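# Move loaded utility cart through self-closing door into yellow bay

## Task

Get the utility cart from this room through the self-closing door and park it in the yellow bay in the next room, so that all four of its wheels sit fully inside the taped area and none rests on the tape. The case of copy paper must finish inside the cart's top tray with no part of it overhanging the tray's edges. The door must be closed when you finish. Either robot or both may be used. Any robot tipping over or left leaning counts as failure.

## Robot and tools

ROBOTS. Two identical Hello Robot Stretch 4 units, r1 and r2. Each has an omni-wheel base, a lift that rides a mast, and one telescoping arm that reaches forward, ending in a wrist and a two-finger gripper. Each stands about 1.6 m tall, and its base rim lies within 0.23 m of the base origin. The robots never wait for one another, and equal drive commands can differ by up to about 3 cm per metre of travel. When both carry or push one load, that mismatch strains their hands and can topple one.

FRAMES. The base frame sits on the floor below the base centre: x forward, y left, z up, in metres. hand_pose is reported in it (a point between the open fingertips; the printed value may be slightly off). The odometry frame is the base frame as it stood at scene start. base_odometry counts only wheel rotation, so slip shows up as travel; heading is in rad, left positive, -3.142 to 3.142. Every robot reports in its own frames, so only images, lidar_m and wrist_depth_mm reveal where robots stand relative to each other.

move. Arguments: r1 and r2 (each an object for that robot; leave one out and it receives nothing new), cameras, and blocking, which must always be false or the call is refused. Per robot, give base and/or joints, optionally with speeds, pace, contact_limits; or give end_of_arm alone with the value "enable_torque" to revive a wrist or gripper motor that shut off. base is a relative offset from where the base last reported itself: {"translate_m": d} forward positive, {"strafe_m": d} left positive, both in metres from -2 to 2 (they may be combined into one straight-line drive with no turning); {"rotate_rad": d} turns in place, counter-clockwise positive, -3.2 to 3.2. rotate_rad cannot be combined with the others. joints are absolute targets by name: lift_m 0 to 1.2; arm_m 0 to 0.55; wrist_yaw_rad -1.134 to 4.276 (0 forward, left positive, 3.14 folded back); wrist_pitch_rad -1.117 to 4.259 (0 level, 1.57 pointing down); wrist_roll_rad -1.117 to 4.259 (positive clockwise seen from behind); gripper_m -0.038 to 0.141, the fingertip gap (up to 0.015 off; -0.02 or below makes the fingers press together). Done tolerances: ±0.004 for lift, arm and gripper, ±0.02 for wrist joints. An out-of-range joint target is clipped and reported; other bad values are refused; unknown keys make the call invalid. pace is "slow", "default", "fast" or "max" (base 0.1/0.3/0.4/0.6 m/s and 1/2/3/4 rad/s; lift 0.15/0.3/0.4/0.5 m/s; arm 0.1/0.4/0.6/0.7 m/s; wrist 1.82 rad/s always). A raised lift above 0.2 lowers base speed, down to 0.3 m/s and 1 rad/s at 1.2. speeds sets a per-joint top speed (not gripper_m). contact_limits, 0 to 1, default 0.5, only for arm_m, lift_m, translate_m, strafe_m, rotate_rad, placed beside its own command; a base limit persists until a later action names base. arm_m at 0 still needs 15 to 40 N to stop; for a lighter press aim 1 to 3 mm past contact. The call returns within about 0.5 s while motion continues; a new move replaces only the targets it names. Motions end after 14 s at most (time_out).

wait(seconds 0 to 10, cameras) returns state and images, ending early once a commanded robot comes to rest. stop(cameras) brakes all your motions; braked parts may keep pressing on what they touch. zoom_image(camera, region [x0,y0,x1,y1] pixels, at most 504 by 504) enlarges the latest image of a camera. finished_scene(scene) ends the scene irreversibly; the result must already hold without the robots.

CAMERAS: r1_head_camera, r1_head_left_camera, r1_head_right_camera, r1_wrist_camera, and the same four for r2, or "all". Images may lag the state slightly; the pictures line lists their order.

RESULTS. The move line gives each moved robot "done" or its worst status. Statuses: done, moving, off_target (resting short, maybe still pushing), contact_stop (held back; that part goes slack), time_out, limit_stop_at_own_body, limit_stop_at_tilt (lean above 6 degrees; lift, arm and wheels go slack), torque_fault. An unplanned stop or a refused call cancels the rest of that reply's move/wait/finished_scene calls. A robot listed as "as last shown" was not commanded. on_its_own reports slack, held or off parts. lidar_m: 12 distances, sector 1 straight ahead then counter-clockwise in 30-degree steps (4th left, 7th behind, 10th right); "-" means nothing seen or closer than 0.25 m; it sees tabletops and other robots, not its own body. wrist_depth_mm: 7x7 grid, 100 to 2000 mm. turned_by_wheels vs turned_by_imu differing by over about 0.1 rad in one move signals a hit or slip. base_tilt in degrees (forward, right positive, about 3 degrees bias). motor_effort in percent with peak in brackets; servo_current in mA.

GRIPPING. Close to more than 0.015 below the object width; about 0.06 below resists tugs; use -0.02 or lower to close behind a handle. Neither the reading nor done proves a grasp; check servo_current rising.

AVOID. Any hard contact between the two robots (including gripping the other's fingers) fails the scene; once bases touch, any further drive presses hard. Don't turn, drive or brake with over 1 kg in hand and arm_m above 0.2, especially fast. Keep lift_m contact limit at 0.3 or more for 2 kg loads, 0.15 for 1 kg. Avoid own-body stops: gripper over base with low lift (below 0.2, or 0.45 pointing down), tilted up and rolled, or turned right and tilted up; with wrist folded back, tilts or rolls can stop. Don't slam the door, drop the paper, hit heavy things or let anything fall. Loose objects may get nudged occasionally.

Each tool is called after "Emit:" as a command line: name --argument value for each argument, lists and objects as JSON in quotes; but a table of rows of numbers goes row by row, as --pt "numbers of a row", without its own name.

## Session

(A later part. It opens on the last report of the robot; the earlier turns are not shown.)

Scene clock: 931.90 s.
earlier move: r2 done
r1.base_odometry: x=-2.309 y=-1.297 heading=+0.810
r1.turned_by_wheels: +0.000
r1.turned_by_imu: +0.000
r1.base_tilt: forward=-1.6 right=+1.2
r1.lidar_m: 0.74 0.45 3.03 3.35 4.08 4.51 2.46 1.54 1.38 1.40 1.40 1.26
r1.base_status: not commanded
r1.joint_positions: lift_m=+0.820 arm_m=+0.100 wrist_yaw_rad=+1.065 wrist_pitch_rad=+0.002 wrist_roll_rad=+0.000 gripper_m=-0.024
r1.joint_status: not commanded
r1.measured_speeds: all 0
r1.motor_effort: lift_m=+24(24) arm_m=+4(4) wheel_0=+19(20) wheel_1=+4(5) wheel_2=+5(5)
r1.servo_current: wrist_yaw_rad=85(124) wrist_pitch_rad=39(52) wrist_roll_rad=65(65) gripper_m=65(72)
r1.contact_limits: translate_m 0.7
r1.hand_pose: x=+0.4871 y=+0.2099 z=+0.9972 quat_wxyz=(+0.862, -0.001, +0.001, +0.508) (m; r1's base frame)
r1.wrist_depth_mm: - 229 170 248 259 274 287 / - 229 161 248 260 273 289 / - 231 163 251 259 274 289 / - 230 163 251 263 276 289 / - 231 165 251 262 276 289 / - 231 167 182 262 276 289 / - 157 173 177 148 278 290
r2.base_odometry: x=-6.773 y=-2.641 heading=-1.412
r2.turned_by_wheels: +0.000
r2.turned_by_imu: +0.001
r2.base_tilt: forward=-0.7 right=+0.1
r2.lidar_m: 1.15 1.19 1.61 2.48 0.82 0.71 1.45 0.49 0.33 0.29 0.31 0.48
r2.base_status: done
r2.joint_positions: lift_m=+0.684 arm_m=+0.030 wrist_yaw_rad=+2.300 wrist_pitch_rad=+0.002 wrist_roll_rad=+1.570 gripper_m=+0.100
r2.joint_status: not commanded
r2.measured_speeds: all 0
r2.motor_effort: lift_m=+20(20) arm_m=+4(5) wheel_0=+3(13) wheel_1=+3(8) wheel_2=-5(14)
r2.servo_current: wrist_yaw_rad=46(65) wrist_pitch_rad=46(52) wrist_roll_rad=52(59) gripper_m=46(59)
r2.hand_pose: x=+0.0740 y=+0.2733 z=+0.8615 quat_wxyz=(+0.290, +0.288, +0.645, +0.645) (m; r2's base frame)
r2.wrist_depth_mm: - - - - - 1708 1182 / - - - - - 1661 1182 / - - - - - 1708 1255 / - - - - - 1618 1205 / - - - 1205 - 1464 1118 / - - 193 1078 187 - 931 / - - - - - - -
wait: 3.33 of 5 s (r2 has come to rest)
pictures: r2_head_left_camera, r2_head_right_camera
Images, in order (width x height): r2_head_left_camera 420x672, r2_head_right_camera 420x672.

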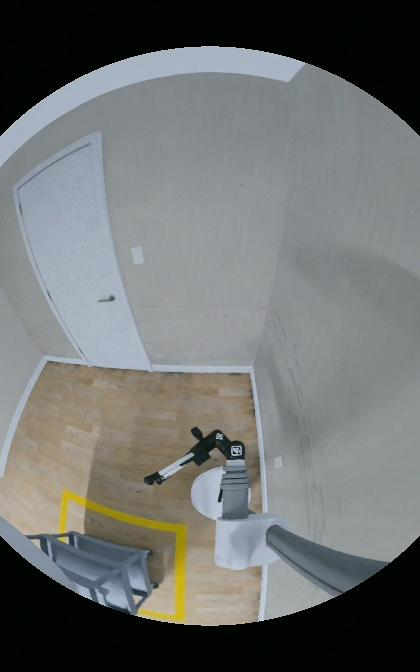

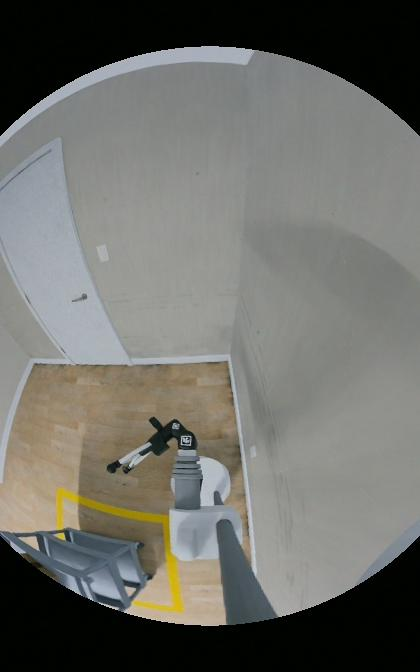

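Emit:
move --blocking false --cameras '[]' --r2 '{"base":{"strafe_m":0.3,"translate_m":0.12}}'

Emit:
wait --seconds 4 --cameras '["r2_head_left_camera"]'

Emit:
move --blocking false --cameras '[]' --r2 '{"base":{"rotate_rad":2.6},"pace":"slow"}'

Emit:
wait --seconds 5 --cameras '["r2_head_camera","r2_head_left_camera","r2_head_right_camera"]'

Scene clock: 949.27 s.
move: r2 moving
r1: as last shown
r1.turned_by_imu: -0.001
r1.lidar_m: 0.72 0.43 3.05 3.36 4.10 4.49 2.45 1.55 1.39 1.37 1.41 1.26
r1.motor_effort: lift_m=+24(24) arm_m=+4(4) wheel_0=+19(19) wheel_1=+4(5) wheel_2=+5(5)
r1.servo_current: wrist_yaw_rad=91(98) wrist_pitch_rad=46(46) wrist_roll_rad=39(59) gripper_m=65(72)
r1.contact_limits: translate_m 0.7
r1.wrist_depth_mm: - 229 169 248 260 273 289 / - 230 161 248 262 273 286 / - 230 163 250 260 276 285 / - 230 163 251 259 274 287 / - 229 166 251 262 274 287 / - 231 167 181 263 274 290 / - 157 173 176 148 278 291
r2.base_odometry: x=-6.742 y=-2.649 heading=-1.413
r2.turned_by_wheels: +0.000
r2.turned_by_imu: +0.002
r2.base_tilt: forward=-0.7 right=+0.1
r2.lidar_m: 1.14 1.20 1.55 2.45 0.86 0.71 1.61 0.54 0.35 0.33 0.36 0.50
r2.base_status: translate_m moving; strafe_m moving
r2.joint_positions: lift_m=+0.684 arm_m=+0.030 wrist_yaw_rad=+2.300 wrist_pitch_rad=+0.002 wrist_roll_rad=+1.570 gripper_m=+0.100
r2.joint_status: not commanded
r2.measured_speeds: translate_m=+0.046 strafe_m=+0.113 rotate_rad=+0.002 lift_m=+0.000 arm_m=+0.000 wrist_yaw_rad=+0.000 wrist_pitch_rad=+0.000 wrist_roll_rad=+0.000
r2.motor_effort: lift_m=+20(20) arm_m=+4(5) wheel_0=-7(10) wheel_1=+10(11) wheel_2=-7(8)
r2.servo_current: wrist_yaw_rad=52(52) wrist_pitch_rad=39(46) wrist_roll_rad=46(59) gripper_m=59(59)
r2.hand_pose: x=+0.0740 y=+0.2733 z=+0.8615 quat_wxyz=(+0.290, +0.288, +0.645, +0.645) (m; r2's base frame)
r2.wrist_depth_mm: - - - - - 1708 1182 / - - - - - 1708 1182 / - - - - - 1808 1255 / - - - - - 1708 1205 / - - - - - 1464 1138 / - - 192 1042 192 - 960 / - - - - - - -
pictures: none
No camera images: "cameras" was empty.

Scene clock: 951.33 s.
earlier move: r2 done
r1.base_odometry: x=-2.309 y=-1.297 heading=+0.810
r1.turned_by_wheels: +0.000
r1.turned_by_imu: +0.000
r1.base_tilt: forward=-1.6 right=+1.2
r1.lidar_m: 0.69 0.42 3.04 3.34 4.09 4.51 2.45 1.56 1.40 1.40 1.41 1.26
r1.base_status: not commanded
r1.joint_positions: lift_m=+0.820 arm_m=+0.100 wrist_yaw_rad=+1.065 wrist_pitch_rad=+0.002 wrist_roll_rad=+0.000 gripper_m=-0.024
r1.joint_status: not commanded
r1.measured_speeds: all 0
r1.motor_effort: lift_m=+24(24) arm_m=+4(4) wheel_0=+19(20) wheel_1=+4(5) wheel_2=+5(5)
r1.servo_current: wrist_yaw_rad=91(111) wrist_pitch_rad=46(52) wrist_roll_rad=39(72) gripper_m=59(72)
r1.contact_limits: translate_m 0.7
r1.hand_pose: x=+0.4871 y=+0.2099 z=+0.9972 quat_wxyz=(+0.862, -0.001, +0.001, +0.508) (m; r1's base frame)
r1.wrist_depth_mm: - 229 170 249 260 273 286 / - 229 161 248 260 273 286 / - 230 163 250 259 276 287 / - 230 163 250 260 276 289 / - 229 165 251 262 274 289 / - 230 167 181 262 276 290 / - 157 173 176 147 277 290
r2.base_odometry: x=-6.458 y=-2.713 heading=-1.413
r2.turned_by_wheels: +0.000
r2.turned_by_imu: +0.001
r2.base_tilt: forward=-0.7 right=+0.1
r2.lidar_m: 1.02 1.08 1.42 2.18 1.09 0.71 0.70 0.90 0.66 0.61 0.62 0.87
r2.base_status: done
r2.joint_positions: lift_m=+0.684 arm_m=+0.030 wrist_yaw_rad=+2.300 wrist_pitch_rad=+0.002 wrist_roll_rad=+1.570 gripper_m=+0.100
r2.joint_status: not commanded
r2.measured_speeds: all 0
r2.motor_effort: lift_m=+20(20) arm_m=+5(5) wheel_0=-3(12) wheel_1=+2(12) wheel_2=-5(9)
r2.servo_current: wrist_yaw_rad=39(65) wrist_pitch_rad=46(46) wrist_roll_rad=52(65) gripper_m=52(59)
r2.hand_pose: x=+0.0740 y=+0.2733 z=+0.8615 quat_wxyz=(+0.290, +0.288, +0.645, +0.645) (m; r2's base frame)
r2.wrist_depth_mm: - - - - - 1661 1205 / - - - - - 1708 1182 / - - - - - 1756 1205 / - - - - - 1756 1281 / - - - - - 1756 1229 / - - 193 - 193 1281 1160 / - - - - - - 1008
wait: 2.07 of 4 s (r2 has come to rest)
pictures: r2_head_left_camera
Images, in order (width x height): r2_head_left_camera 420x672.

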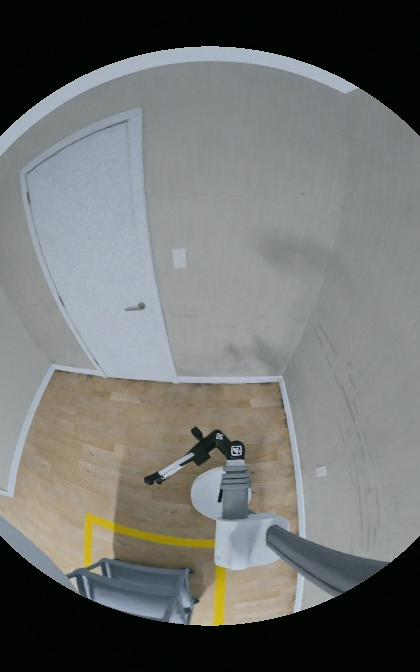

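Scene clock: 951.83 s.
move: r2 moving
r1: as last shown
r1.lidar_m: 0.71 0.44 3.03 3.34 4.10 4.50 2.48 1.54 1.38 1.38 1.41 1.25
r1.motor_effort: lift_m=+24(24) arm_m=+4(4) wheel_0=+19(19) wheel_1=+5(5) wheel_2=+5(5)
r1.servo_current: wrist_yaw_rad=98(104) wrist_pitch_rad=39(52) wrist_roll_rad=39(65) gripper_m=59(65)
r1.contact_limits: translate_m 0.7
r1.wrist_depth_mm: - 229 170 248 262 274 286 / - 230 161 248 260 274 289 / - 229 163 250 260 274 287 / - 230 163 251 262 276 289 / - 229 165 251 262 276 289 / - 231 167 181 263 277 289 / - 157 173 177 147 279 290
r2.base_odometry: x=-6.458 y=-2.713 heading=-1.287
r2.turned_by_wheels: +0.126
r2.turned_by_imu: +0.122
r2.base_tilt: forward=-0.7 right=+0.1
r2.lidar_m: 1.02 1.09 1.61 2.18 0.96 0.67 0.90 0.82 0.62 0.61 0.66 0.98
r2.base_status: rotate_rad moving
r2.joint_positions: lift_m=+0.684 arm_m=+0.030 wrist_yaw_rad=+2.300 wrist_pitch_rad=+0.002 wrist_roll_rad=+1.570 gripper_m=+0.100
r2.joint_status: not commanded
r2.measured_speeds: translate_m=-0.001 strafe_m=+0.001 rotate_rad=+0.485 lift_m=+0.000 arm_m=+0.000 wrist_yaw_rad=+0.000 wrist_pitch_rad=+0.000 wrist_roll_rad=+0.000
r2.motor_effort: lift_m=+20(20) arm_m=+4(5) wheel_0=-8(9) wheel_1=-7(8) wheel_2=-8(9)
r2.servo_current: wrist_yaw_rad=46(52) wrist_pitch_rad=39(46) wrist_roll_rad=46(65) gripper_m=46(52)
r2.hand_pose: x=+0.0740 y=+0.2733 z=+0.8615 quat_wxyz=(+0.290, +0.288, +0.645, +0.645) (m; r2's base frame)
r2.wrist_depth_mm: - - - - - 1661 1182 / - - - - - 1708 1205 / - - - - - 1756 1205 / - - - - - 1708 1205 / - - - - - 1808 1205 / - - 193 - 191 1281 1078 / - - - - - - 917
pictures: none
No camera images: "cameras" was empty.

Scene clock: 955.23 s.
earlier move: r2 done
r1.base_odometry: x=-2.309 y=-1.297 heading=+0.810
r1.turned_by_wheels: +0.000
r1.turned_by_imu: +0.000
r1.base_tilt: forward=-1.6 right=+1.3
r1.lidar_m: 0.73 0.44 3.02 3.36 4.07 4.51 2.52 1.55 1.37 1.40 1.41 1.26
r1.base_status: not commanded
r1.joint_positions: lift_m=+0.820 arm_m=+0.100 wrist_yaw_rad=+1.065 wrist_pitch_rad=+0.002 wrist_roll_rad=+0.000 gripper_m=-0.024
r1.joint_status: not commanded
r1.measured_speeds: all 0
r1.motor_effort: lift_m=+24(24) arm_m=+4(4) wheel_0=+19(20) wheel_1=+5(5) wheel_2=+5(5)
r1.servo_current: wrist_yaw_rad=85(111) wrist_pitch_rad=39(52) wrist_roll_rad=65(72) gripper_m=65(72)
r1.contact_limits: translate_m 0.7
r1.hand_pose: x=+0.4871 y=+0.2099 z=+0.9972 quat_wxyz=(+0.862, -0.001, +0.001, +0.508) (m; r1's base frame)
r1.wrist_depth_mm: - 229 170 248 259 274 289 / - 229 162 248 260 274 289 / - 230 163 250 260 273 289 / - 230 163 250 262 276 289 / - 230 165 250 263 276 289 / - 229 167 182 262 276 290 / - 157 173 177 147 281 291
r2.base_odometry: x=-6.458 y=-2.713 heading=+1.186
r2.turned_by_wheels: +2.473
r2.turned_by_imu: +2.407
r2.base_tilt: forward=-0.7 right=+0.1
r2.lidar_m: 0.72 0.71 0.93 0.64 0.62 0.63 0.82 1.02 1.04 1.38 2.18 2.25
r2.base_status: done
r2.joint_positions: lift_m=+0.684 arm_m=+0.030 wrist_yaw_rad=+2.300 wrist_pitch_rad=+0.002 wrist_roll_rad=+1.570 gripper_m=+0.100
r2.joint_status: not commanded
r2.measured_speeds: all 0
r2.motor_effort: lift_m=+20(20) arm_m=+4(5) wheel_0=-3(12) wheel_1=-5(9) wheel_2=-6(10)
r2.servo_current: wrist_yaw_rad=59(65) wrist_pitch_rad=39(52) wrist_roll_rad=52(65) gripper_m=52(59)
r2.hand_pose: x=+0.0740 y=+0.2733 z=+0.8615 quat_wxyz=(+0.290, +0.288, +0.645, +0.645) (m; r2's base frame)
r2.wrist_depth_mm: - - - - - - - / - - - - - - - / - - - - - - - / - - - - - - - / - - - - - - - / - - 188 - 185 - - / - - - - - - -
wait: 3.40 of 5 s (r2 has come to rest)
pictures: r2_head_camera, r2_head_left_camera, r2_head_right_camera
Images, in order (width x height): r2_head_camera 420x560, r2_head_left_camera 420x672, r2_head_right_camera 420x672.

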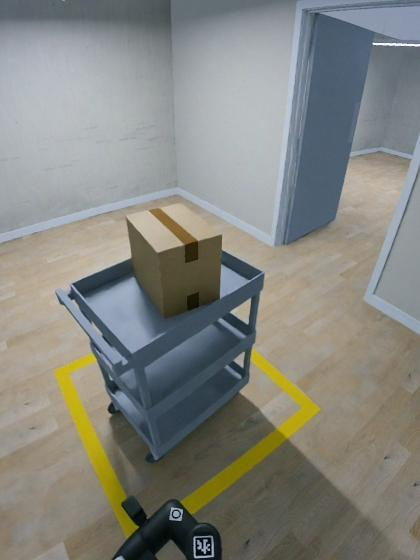

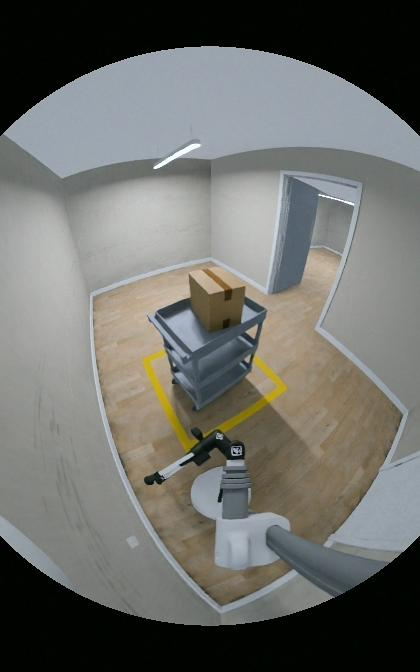

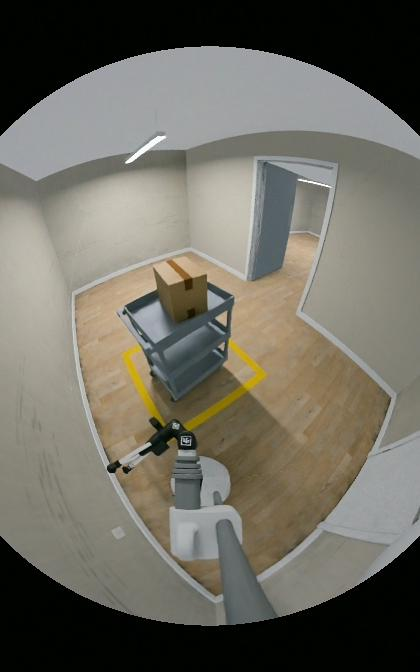

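Emit:
wait --seconds 0 --cameras '["r2_head_camera", "r1_head_camera"]'

Emit:
zoom_image --camera "r2_head_camera" --region '[40, 290, 360, 550]'

Scene clock: 968.30 s.
r1.base_odometry: x=-2.309 y=-1.297 heading=+0.810
r1.turned_by_wheels: +0.000
r1.turned_by_imu: -0.001
r1.base_tilt: forward=-1.6 right=+1.3
r1.lidar_m: 0.72 0.42 3.03 3.36 4.10 4.50 2.45 1.56 1.37 1.39 1.43 1.25
r1.base_status: not commanded
r1.joint_positions: lift_m=+0.820 arm_m=+0.100 wrist_yaw_rad=+1.065 wrist_pitch_rad=+0.002 wrist_roll_rad=+0.000 gripper_m=-0.024
r1.joint_status: not commanded
r1.measured_speeds: all 0
r1.motor_effort: lift_m=+24(24) arm_m=+4(4) wheel_0=+19(20) wheel_1=+5(5) wheel_2=+5(5)
r1.servo_current: wrist_yaw_rad=91(111) wrist_pitch_rad=39(52) wrist_roll_rad=59(72) gripper_m=72(72)
r1.contact_limits: translate_m 0.7
r1.hand_pose: x=+0.4871 y=+0.2099 z=+0.9972 quat_wxyz=(+0.862, -0.001, +0.001, +0.508) (m; r1's base frame)
r1.wrist_depth_mm: - 228 169 247 260 273 287 / - 230 161 248 262 274 287 / - 230 163 250 259 276 287 / - 229 163 251 262 274 287 / - 230 165 251 260 276 290 / - 230 167 181 260 277 290 / - 157 172 177 148 278 290
r2.base_odometry: x=-6.458 y=-2.713 heading=+1.186
r2.turned_by_wheels: +0.000
r2.turned_by_imu: +0.002
r2.base_tilt: forward=-0.7 right=+0.1
r2.lidar_m: 0.71 0.68 0.97 0.67 0.59 0.64 0.85 1.03 1.06 1.37 2.19 2.23
r2.base_status: done
r2.joint_positions: lift_m=+0.684 arm_m=+0.030 wrist_yaw_rad=+2.300 wrist_pitch_rad=+0.002 wrist_roll_rad=+1.570 gripper_m=+0.100
r2.joint_status: not commanded
r2.measured_speeds: all 0
r2.motor_effort: lift_m=+20(20) arm_m=+4(5) wheel_0=-3(12) wheel_1=-4(9) wheel_2=-5(10)
r2.servo_current: wrist_yaw_rad=39(65) wrist_pitch_rad=39(52) wrist_roll_rad=52(65) gripper_m=52(59)
r2.hand_pose: x=+0.0740 y=+0.2733 z=+0.8615 quat_wxyz=(+0.290, +0.288, +0.645, +0.645) (m; r2's base frame)
r2.wrist_depth_mm: - - - - - - - / - - - - - - - / - - - - - - - / - - - - - - - / - - - - - - - / - - 188 - 184 - - / - - - - - - -
pictures: r1_head_camera, r2_head_camera
Images, in order (width x height): r1_head_camera 420x560, r2_head_camera 420x560.

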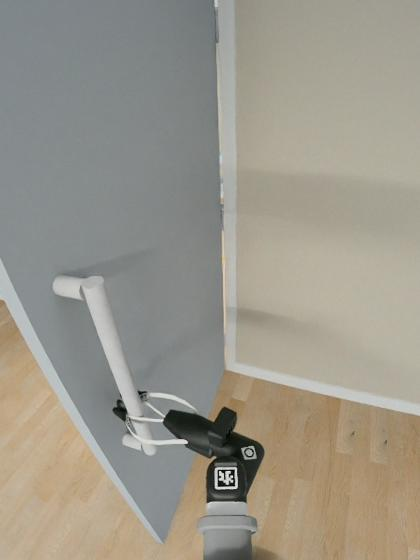

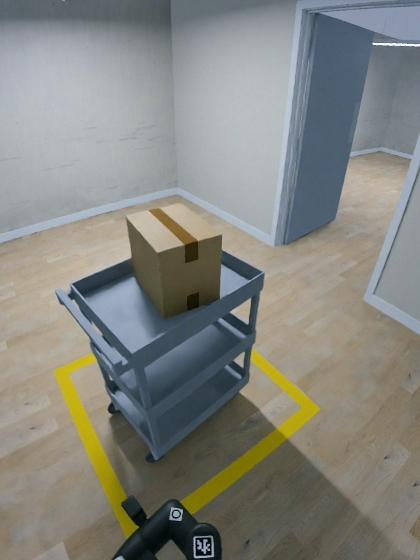

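Scaled by 1.575 from the camera's 420x560 image, which has a finer 1200x1600 frame.

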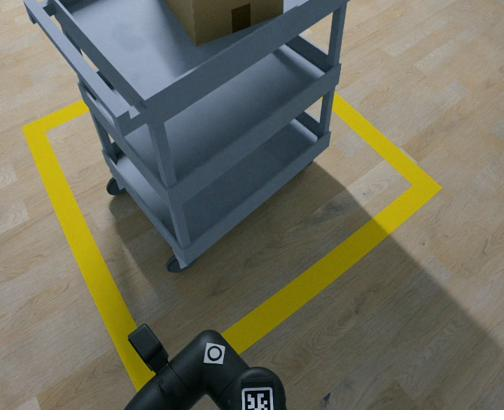

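Emit:
move --blocking false --r1 '{"joints":{"gripper_m":0.12}}' --cameras '["r1_head_camera"]'

Emit:
wait --seconds 0.8 --cameras '[]'

Emit:
move --blocking false --r1 '{"base":{"translate_m":-0.1,"strafe_m":-0.18}}' --cameras '["r1_head_camera"]'

Emit:
wait --seconds 3 --cameras '["r1_head_camera","r2_head_camera"]'

Emit:
wait --seconds 3 --cameras '["r1_head_camera","r2_head_camera"]'

Scene clock: 987.33 s.
move: r1 moving
r1.base_odometry: x=-2.309 y=-1.297 heading=+0.810
r1.turned_by_wheels: +0.000
r1.turned_by_imu: -0.001
r1.base_tilt: forward=-1.6 right=+1.3
r1.lidar_m: 0.74 0.44 3.02 3.36 4.07 4.51 2.44 1.56 1.39 1.37 1.39 1.24
r1.base_status: not commanded
r1.joint_positions: lift_m=+0.820 arm_m=+0.100 wrist_yaw_rad=+1.065 wrist_pitch_rad=+0.002 wrist_roll_rad=+0.000 gripper_m=+0.001
r1.joint_status: gripper_m moving
r1.measured_speeds: all 0
r1.motor_effort: lift_m=+24(24) arm_m=+4(4) wheel_0=+19(19) wheel_1=+4(5) wheel_2=+4(5)
r1.servo_current: wrist_yaw_rad=78(98) wrist_pitch_rad=46(52) wrist_roll_rad=52(65) gripper_m=46(65)
r1.contact_limits: translate_m 0.7
r1.hand_pose: x=+0.4871 y=+0.2099 z=+0.9972 quat_wxyz=(+0.862, -0.001, +0.001, +0.508) (m; r1's base frame)
r1.wrist_depth_mm: - 233 167 254 265 279 290 / - 232 166 255 265 279 293 / - 234 237 254 266 282 293 / - 235 166 254 266 279 294 / - 235 168 253 266 282 296 / - 235 170 188 266 282 296 / - 158 174 169 156 285 296
r2: as last shown
r2.turned_by_imu: +0.003
r2.base_tilt: forward=-0.7 right=+0.0
r2.lidar_m: 0.73 0.67 0.95 0.65 0.61 0.63 0.86 1.02 1.07 1.37 2.15 2.24
r2.motor_effort: lift_m=+20(20) arm_m=+4(5) wheel_0=-3(3) wheel_1=-4(5) wheel_2=-6(6)
r2.servo_current: wrist_yaw_rad=52(52) wrist_pitch_rad=46(46) wrist_roll_rad=52(59) gripper_m=52(59)
r2.wrist_depth_mm: - - - - - - - / - - - - - - - / - - - - - - - / - - - - - - - / - - - - - - - / - - 189 - 185 - - / - - - - - - -
pictures: r1_head_camera
Images, in order (width x height): r1_head_camera 420x560.

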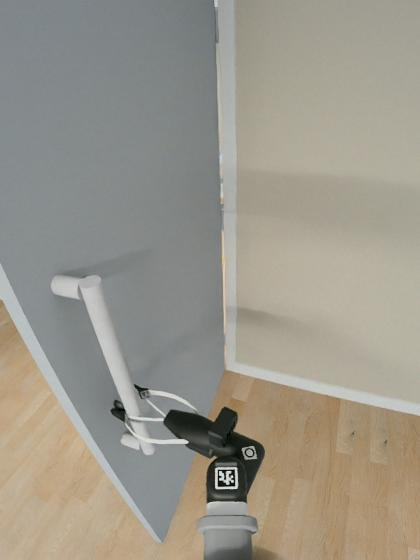

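Scene clock: 988.13 s.
earlier move: r1 moving
r1.base_odometry: x=-2.309 y=-1.297 heading=+0.809
r1.turned_by_wheels: -0.001
r1.turned_by_imu: -0.001
r1.base_tilt: forward=-1.6 right=+1.3
r1.lidar_m: 0.76 0.45 3.02 3.35 4.07 4.52 2.45 1.56 1.38 1.37 1.40 1.26
r1.base_status: not commanded
r1.joint_positions: lift_m=+0.820 arm_m=+0.100 wrist_yaw_rad=+1.063 wrist_pitch_rad=+0.002 wrist_roll_rad=+0.000 gripper_m=+0.089
r1.joint_status: gripper_m moving
r1.measured_speeds: translate_m=+0.000 strafe_m=-0.001 rotate_rad=-0.006 lift_m=+0.000 arm_m=+0.000 wrist_yaw_rad=-0.048 wrist_pitch_rad=+0.000 wrist_roll_rad=+0.000
r1.motor_effort: lift_m=+24(24) arm_m=+4(4) wheel_0=+9(19) wheel_1=+3(5) wheel_2=+3(5)
r1.servo_current: wrist_yaw_rad=85(98) wrist_pitch_rad=46(52) wrist_roll_rad=46(65) gripper_m=72(85)
r1.contact_limits: translate_m 0.7
r1.hand_pose: x=+0.4875 y=+0.2095 z=+0.9972 quat_wxyz=(+0.862, -0.001, +0.001, +0.507) (m; r1's base frame)
r1.wrist_depth_mm: - 266 197 285 300 314 329 / - 265 199 287 300 314 330 / - 265 196 287 301 314 329 / - 267 200 287 300 317 329 / - 267 201 289 303 315 330 / - - 199 287 199 319 332 / - 268 201 151 301 315 334
r2.base_odometry: x=-6.458 y=-2.713 heading=+1.186
r2.turned_by_wheels: +0.000
r2.turned_by_imu: +0.000
r2.base_tilt: forward=-0.6 right=+0.1
r2.lidar_m: 0.72 0.69 0.93 0.67 0.59 0.64 0.84 1.03 1.05 1.38 2.19 2.25
r2.base_status: not commanded
r2.joint_positions: lift_m=+0.684 arm_m=+0.030 wrist_yaw_rad=+2.300 wrist_pitch_rad=+0.002 wrist_roll_rad=+1.570 gripper_m=+0.100
r2.joint_status: not commanded
r2.measured_speeds: all 0
r2.motor_effort: lift_m=+20(20) arm_m=+4(5) wheel_0=-3(4) wheel_1=-5(5) wheel_2=-5(6)
r2.servo_current: wrist_yaw_rad=39(52) wrist_pitch_rad=39(46) wrist_roll_rad=46(59) gripper_m=52(59)
r2.hand_pose: x=+0.0740 y=+0.2733 z=+0.8615 quat_wxyz=(+0.290, +0.288, +0.645, +0.645) (m; r2's base frame)
r2.wrist_depth_mm: - - - - - - - / - - - - - - - / - - - - - - - / - - - - - - - / - - - - - - - / - - 188 - 185 - - / - - - - - - -
wait: 0.80 s; no rest
pictures: none
No camera images: "cameras" was empty.

Scene clock: 988.63 s.
earlier move: r1 moving
move: r1 moving
r1.base_odometry: x=-2.300 y=-1.327 heading=+0.809
r1.turned_by_wheels: +0.000
r1.turned_by_imu: +0.000
r1.base_tilt: forward=-1.6 right=+1.3
r1.lidar_m: 0.94 0.58 0.66 3.35 4.10 4.50 2.44 1.52 1.34 1.35 1.41 1.25
r1.base_status: translate_m moving; strafe_m moving
r1.joint_positions: lift_m=+0.820 arm_m=+0.100 wrist_yaw_rad=+1.053 wrist_pitch_rad=+0.002 wrist_roll_rad=+0.000 gripper_m=+0.118
r1.joint_status: gripper_m moving
r1.measured_speeds: translate_m=-0.060 strafe_m=-0.106 rotate_rad=+0.001 lift_m=+0.000 arm_m=+0.000 wrist_yaw_rad=-0.002 wrist_pitch_rad=+0.000 wrist_roll_rad=+0.000
r1.motor_effort: lift_m=+24(24) arm_m=+4(4) wheel_0=+5(9) wheel_1=-9(10) wheel_2=+3(6)
r1.servo_current: wrist_yaw_rad=59(72) wrist_pitch_rad=39(52) wrist_roll_rad=46(65) gripper_m=52(91)
r1.hand_pose: x=+0.4897 y=+0.2072 z=+0.9972 quat_wxyz=(+0.865, -0.001, +0.001, +0.502) (m; r1's base frame)
r1.wrist_depth_mm: - - 397 407 418 430 439 / - - 392 407 418 433 439 / - - 399 410 418 433 439 / - - 397 410 421 430 445 / - - 338 410 424 433 445 / - - 322 413 418 436 445 / - - 399 143 427 433 445
r2: as last shown
r2.base_tilt: forward=-0.7 right=+0.1
r2.lidar_m: 0.73 0.67 0.96 0.66 0.61 0.64 0.83 1.02 1.06 1.40 2.17 2.23
r2.motor_effort: lift_m=+20(20) arm_m=+4(5) wheel_0=-3(3) wheel_1=-4(5) wheel_2=-6(6)
r2.servo_current: wrist_yaw_rad=33(52) wrist_pitch_rad=39(46) wrist_roll_rad=52(52) gripper_m=46(59)
r2.wrist_depth_mm: - - - - - - - / - - - - - - - / - - - - - - - / - - - - - - - / - - - - - - - / - - 188 - 184 - - / - - - - - - -
pictures: r1_head_camera
Images, in order (width x height): r1_head_camera 420x560.

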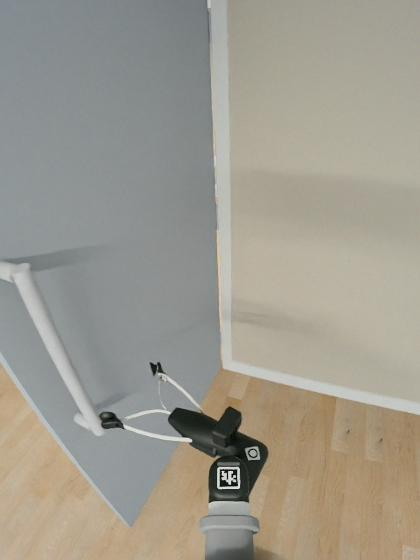

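Scene clock: 990.23 s.
earlier move: r1 done
r1.base_odometry: x=-2.248 y=-1.494 heading=+0.809
r1.turned_by_wheels: +0.000
r1.turned_by_imu: -0.001
r1.base_tilt: forward=-1.6 right=+1.3
r1.lidar_m: 1.30 1.26 1.19 3.56 4.32 4.48 2.15 1.33 1.17 1.18 1.44 1.28
r1.base_status: done
r1.joint_positions: lift_m=+0.820 arm_m=+0.100 wrist_yaw_rad=+1.053 wrist_pitch_rad=+0.002 wrist_roll_rad=+0.000 gripper_m=+0.120
r1.joint_status: all done
r1.measured_speeds: all 0
r1.motor_effort: lift_m=+24(24) arm_m=+4(4) wheel_0=+3(9) wheel_1=-1(11) wheel_2=+2(6)
r1.servo_current: wrist_yaw_rad=46(72) wrist_pitch_rad=39(52) wrist_roll_rad=39(72) gripper_m=46(91)
r1.hand_pose: x=+0.4897 y=+0.2072 z=+0.9972 quat_wxyz=(+0.865, -0.001, +0.001, +0.502) (m; r1's base frame)
r1.wrist_depth_mm: - - - - - - - / - - - - - - - / - - - - - - - / - - - - - - - / - - - - - - - / - - - - 189 - - / - - - 139 - - -
r2.base_odometry: x=-6.458 y=-2.713 heading=+1.186
r2.turned_by_wheels: +0.000
r2.turned_by_imu: +0.000
r2.base_tilt: forward=-0.6 right=+0.0
r2.lidar_m: 0.71 0.70 0.97 0.67 0.60 0.64 0.86 1.01 1.03 1.37 2.19 2.25
r2.base_status: not commanded
r2.joint_positions: lift_m=+0.684 arm_m=+0.030 wrist_yaw_rad=+2.300 wrist_pitch_rad=+0.002 wrist_roll_rad=+1.570 gripper_m=+0.100
r2.joint_status: not commanded
r2.measured_speeds: all 0
r2.motor_effort: lift_m=+20(20) arm_m=+4(5) wheel_0=-3(4) wheel_1=-5(5) wheel_2=-5(6)
r2.servo_current: wrist_yaw_rad=59(59) wrist_pitch_rad=46(46) wrist_roll_rad=46(59) gripper_m=52(59)
r2.hand_pose: x=+0.0740 y=+0.2733 z=+0.8615 quat_wxyz=(+0.290, +0.288, +0.645, +0.645) (m; r2's base frame)
r2.wrist_depth_mm: - - - - - - - / - - - - - - - / - - - - - - - / - - - - - - - / - - - - - - - / - - 189 - 185 - - / - - - - - - -
wait: 1.60 of 3 s (r1 has come to rest)
pictures: r1_head_camera, r2_head_camera
Images, in order (width x height): r1_head_camera 420x560, r2_head_camera 420x560.

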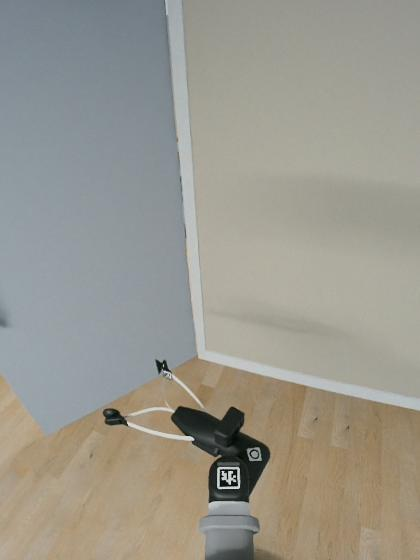

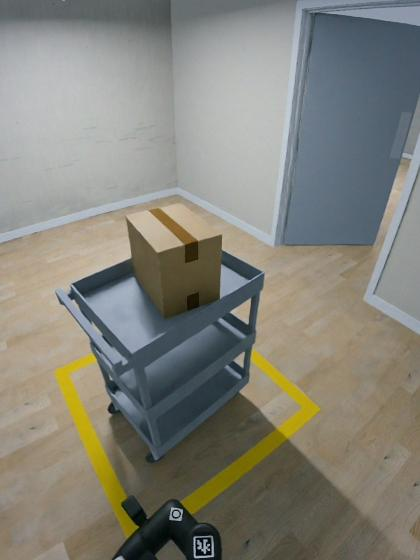

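Scene clock: 993.23 s.
r1.base_odometry: x=-2.248 y=-1.494 heading=+0.809
r1.turned_by_wheels: +0.000
r1.turned_by_imu: +0.000
r1.base_tilt: forward=-1.6 right=+1.3
r1.lidar_m: 1.29 1.58 3.08 3.55 4.37 4.48 2.15 1.33 1.17 1.19 1.45 1.29
r1.base_status: done
r1.joint_positions: lift_m=+0.820 arm_m=+0.100 wrist_yaw_rad=+1.053 wrist_pitch_rad=+0.002 wrist_roll_rad=+0.000 gripper_m=+0.120
r1.joint_status: all done
r1.measured_speeds: all 0
r1.motor_effort: lift_m=+24(24) arm_m=+4(4) wheel_0=+2(9) wheel_1=-1(11) wheel_2=+2(6)
r1.servo_current: wrist_yaw_rad=39(72) wrist_pitch_rad=46(52) wrist_roll_rad=46(72) gripper_m=39(91)
r1.hand_pose: x=+0.4897 y=+0.2072 z=+0.9972 quat_wxyz=(+0.865, -0.001, +0.001, +0.502) (m; r1's base frame)
r1.wrist_depth_mm: - - - - - - - / - - - - - - - / - - - - - - - / - - - - - - - / - - - - - - - / - - - - 212 - - / - - - 143 - - -
r2.base_odometry: x=-6.458 y=-2.713 heading=+1.186
r2.turned_by_wheels: +0.000
r2.turned_by_imu: +0.000
r2.base_tilt: forward=-0.7 right=+0.1
r2.lidar_m: 0.71 0.70 0.91 0.66 0.60 0.63 0.83 1.01 1.08 1.36 2.18 2.23
r2.base_status: not commanded
r2.joint_positions: lift_m=+0.684 arm_m=+0.030 wrist_yaw_rad=+2.300 wrist_pitch_rad=+0.002 wrist_roll_rad=+1.570 gripper_m=+0.100
r2.joint_status: not commanded
r2.measured_speeds: all 0
r2.motor_effort: lift_m=+19(20) arm_m=+4(5) wheel_0=-3(4) wheel_1=-5(5) wheel_2=-5(6)
r2.servo_current: wrist_yaw_rad=52(59) wrist_pitch_rad=33(46) wrist_roll_rad=52(59) gripper_m=52(59)
r2.hand_pose: x=+0.0740 y=+0.2733 z=+0.8615 quat_wxyz=(+0.290, +0.288, +0.645, +0.645) (m; r2's base frame)
r2.wrist_depth_mm: - - - - - - - / - - - - - - - / - - - - - - - / - - - - - - - / - - - - - - - / - - 189 - 184 - - / - - - - - - -
wait: 3.00 s; at rest by 0.27 s
pictures: r1_head_camera, r2_head_camera
Images, in order (width x height): r1_head_camera 420x560, r2_head_camera 420x560.

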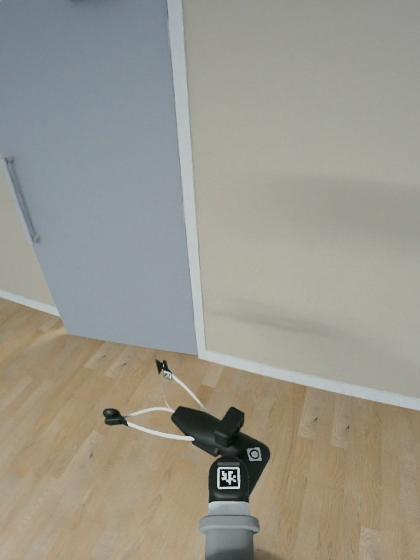

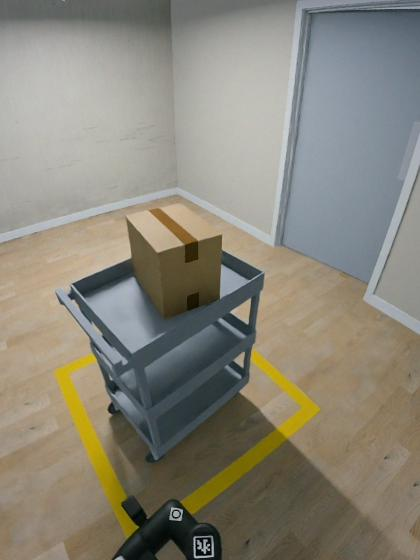

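Wait briefly to let the door latch fully, then finish.

Emit:
wait --seconds 3 --cameras '["r1_head_camera","r2_head_camera"]'

Scene clock: 998.10 s.
r1.base_odometry: x=-2.248 y=-1.494 heading=+0.809
r1.turned_by_wheels: +0.000
r1.turned_by_imu: +0.000
r1.base_tilt: forward=-1.6 right=+1.3
r1.lidar_m: 1.30 1.60 3.08 3.57 4.33 4.48 2.15 1.31 1.16 1.17 1.44 1.29
r1.base_status: done
r1.joint_positions: lift_m=+0.820 arm_m=+0.100 wrist_yaw_rad=+1.053 wrist_pitch_rad=+0.002 wrist_roll_rad=+0.000 gripper_m=+0.120
r1.joint_status: all done
r1.measured_speeds: all 0
r1.motor_effort: lift_m=+24(24) arm_m=+4(4) wheel_0=+2(9) wheel_1=-1(11) wheel_2=+2(6)
r1.servo_current: wrist_yaw_rad=39(72) wrist_pitch_rad=39(52) wrist_roll_rad=33(72) gripper_m=46(91)
r1.hand_pose: x=+0.4897 y=+0.2072 z=+0.9972 quat_wxyz=(+0.865, -0.001, +0.001, +0.502) (m; r1's base frame)
r1.wrist_depth_mm: - - - - - - - / - - - - - - - / - - - - - 1618 - / - - - - - 1618 - / - - - - - - - / - - - - 212 - - / - - - 144 - - -
r2.base_odometry: x=-6.458 y=-2.713 heading=+1.186
r2.turned_by_wheels: +0.000
r2.turned_by_imu: +0.001
r2.base_tilt: forward=-0.7 right=+0.0
r2.lidar_m: 0.72 0.70 0.97 0.66 0.60 0.65 0.84 0.99 1.04 1.39 2.18 2.24
r2.base_status: not commanded
r2.joint_positions: lift_m=+0.684 arm_m=+0.030 wrist_yaw_rad=+2.300 wrist_pitch_rad=+0.002 wrist_roll_rad=+1.570 gripper_m=+0.100
r2.joint_status: not commanded
r2.measured_speeds: all 0
r2.motor_effort: lift_m=+20(20) arm_m=+4(5) wheel_0=-3(4) wheel_1=-4(5) wheel_2=-5(6)
r2.servo_current: wrist_yaw_rad=46(59) wrist_pitch_rad=46(46) wrist_roll_rad=33(59) gripper_m=52(59)
r2.hand_pose: x=+0.0740 y=+0.2733 z=+0.8615 quat_wxyz=(+0.290, +0.288, +0.645, +0.645) (m; r2's base frame)
r2.wrist_depth_mm: - - - - - - - / - - - - - - - / - - - - - - - / - - - - - - - / - - - - - - - / - - 189 - 184 - - / - - - - - - -
wait: 3.00 s; at rest from the start
pictures: r1_head_camera, r2_head_camera
Images, in order (width x height): r1_head_camera 420x560, r2_head_camera 420x560.

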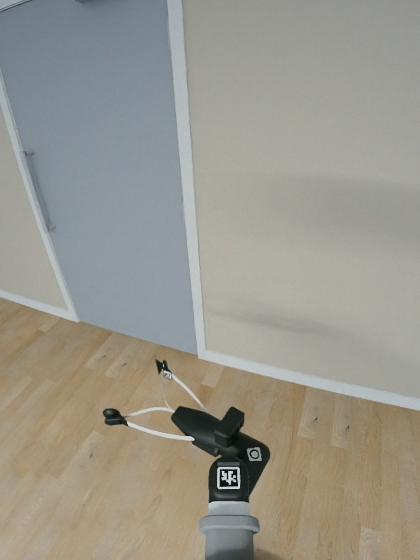

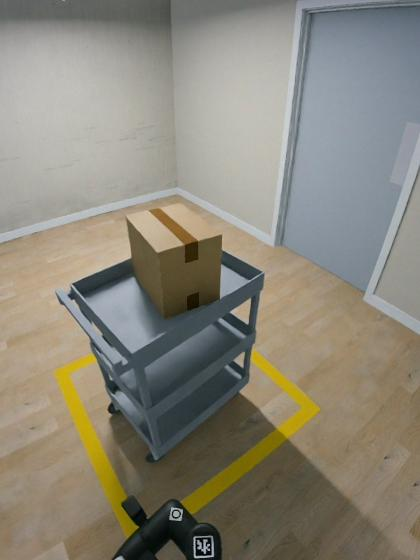

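Emit:
wait --seconds 2 --cameras '["r1_head_camera"]'

Emit:
finished_scene --scene 2

Scene clock: 1002.90 s.
r1.base_odometry: x=-2.248 y=-1.494 heading=+0.809
r1.turned_by_wheels: +0.000
r1.turned_by_imu: +0.000
r1.base_tilt: forward=-1.6 right=+1.2
r1.lidar_m: 1.30 1.58 3.08 3.56 4.34 4.47 2.15 1.31 1.15 1.19 1.42 1.29
r1.base_status: done
r1.joint_positions: lift_m=+0.820 arm_m=+0.100 wrist_yaw_rad=+1.053 wrist_pitch_rad=+0.002 wrist_roll_rad=+0.000 gripper_m=+0.120
r1.joint_status: all done
r1.measured_speeds: all 0
r1.motor_effort: lift_m=+24(24) arm_m=+3(4) wheel_0=+2(9) wheel_1=-1(11) wheel_2=+2(6)
r1.servo_current: wrist_yaw_rad=39(72) wrist_pitch_rad=39(52) wrist_roll_rad=46(72) gripper_m=46(91)
r1.hand_pose: x=+0.4897 y=+0.2072 z=+0.9972 quat_wxyz=(+0.865, -0.001, +0.001, +0.502) (m; r1's base frame)
r1.wrist_depth_mm: - - - - - - - / - - - - - - - / - - - - - 1576 - / - - - - - 1661 - / - - - - - - - / - - - - 212 - - / - - - 144 - - -
r2.base_odometry: x=-6.458 y=-2.713 heading=+1.186
r2.turned_by_wheels: +0.000
r2.turned_by_imu: +0.001
r2.base_tilt: forward=-0.7 right=+0.0
r2.lidar_m: 0.71 0.65 0.93 0.67 0.60 0.61 0.82 1.02 1.05 1.36 2.18 2.24
r2.base_status: not commanded
r2.joint_positions: lift_m=+0.684 arm_m=+0.030 wrist_yaw_rad=+2.300 wrist_pitch_rad=+0.002 wrist_roll_rad=+1.570 gripper_m=+0.100
r2.joint_status: not commanded
r2.measured_speeds: all 0
r2.motor_effort: lift_m=+20(20) arm_m=+4(5) wheel_0=-3(4) wheel_1=-4(5) wheel_2=-5(6)
r2.servo_current: wrist_yaw_rad=52(59) wrist_pitch_rad=39(46) wrist_roll_rad=46(59) gripper_m=39(59)
r2.hand_pose: x=+0.0740 y=+0.2733 z=+0.8615 quat_wxyz=(+0.290, +0.288, +0.645, +0.645) (m; r2's base frame)
r2.wrist_depth_mm: - - - - - - - / - - - - - - - / - - - - - - - / - - - - - - - / - - - - - - - / - - 188 - 184 - - / - - - - - - -
wait: 2.00 s; at rest from the start
pictures: r1_head_camera
Images, in order (width x height): r1_head_camera 420x560.

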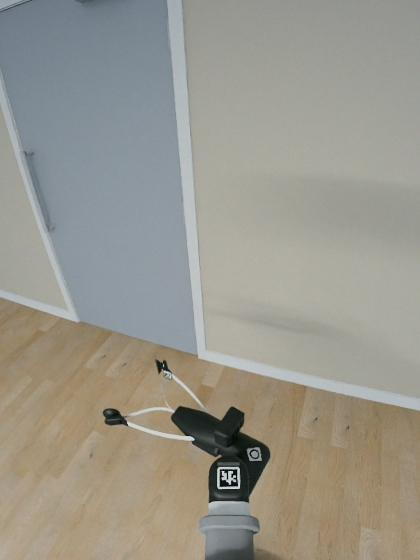

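The scene is finished: the task was done.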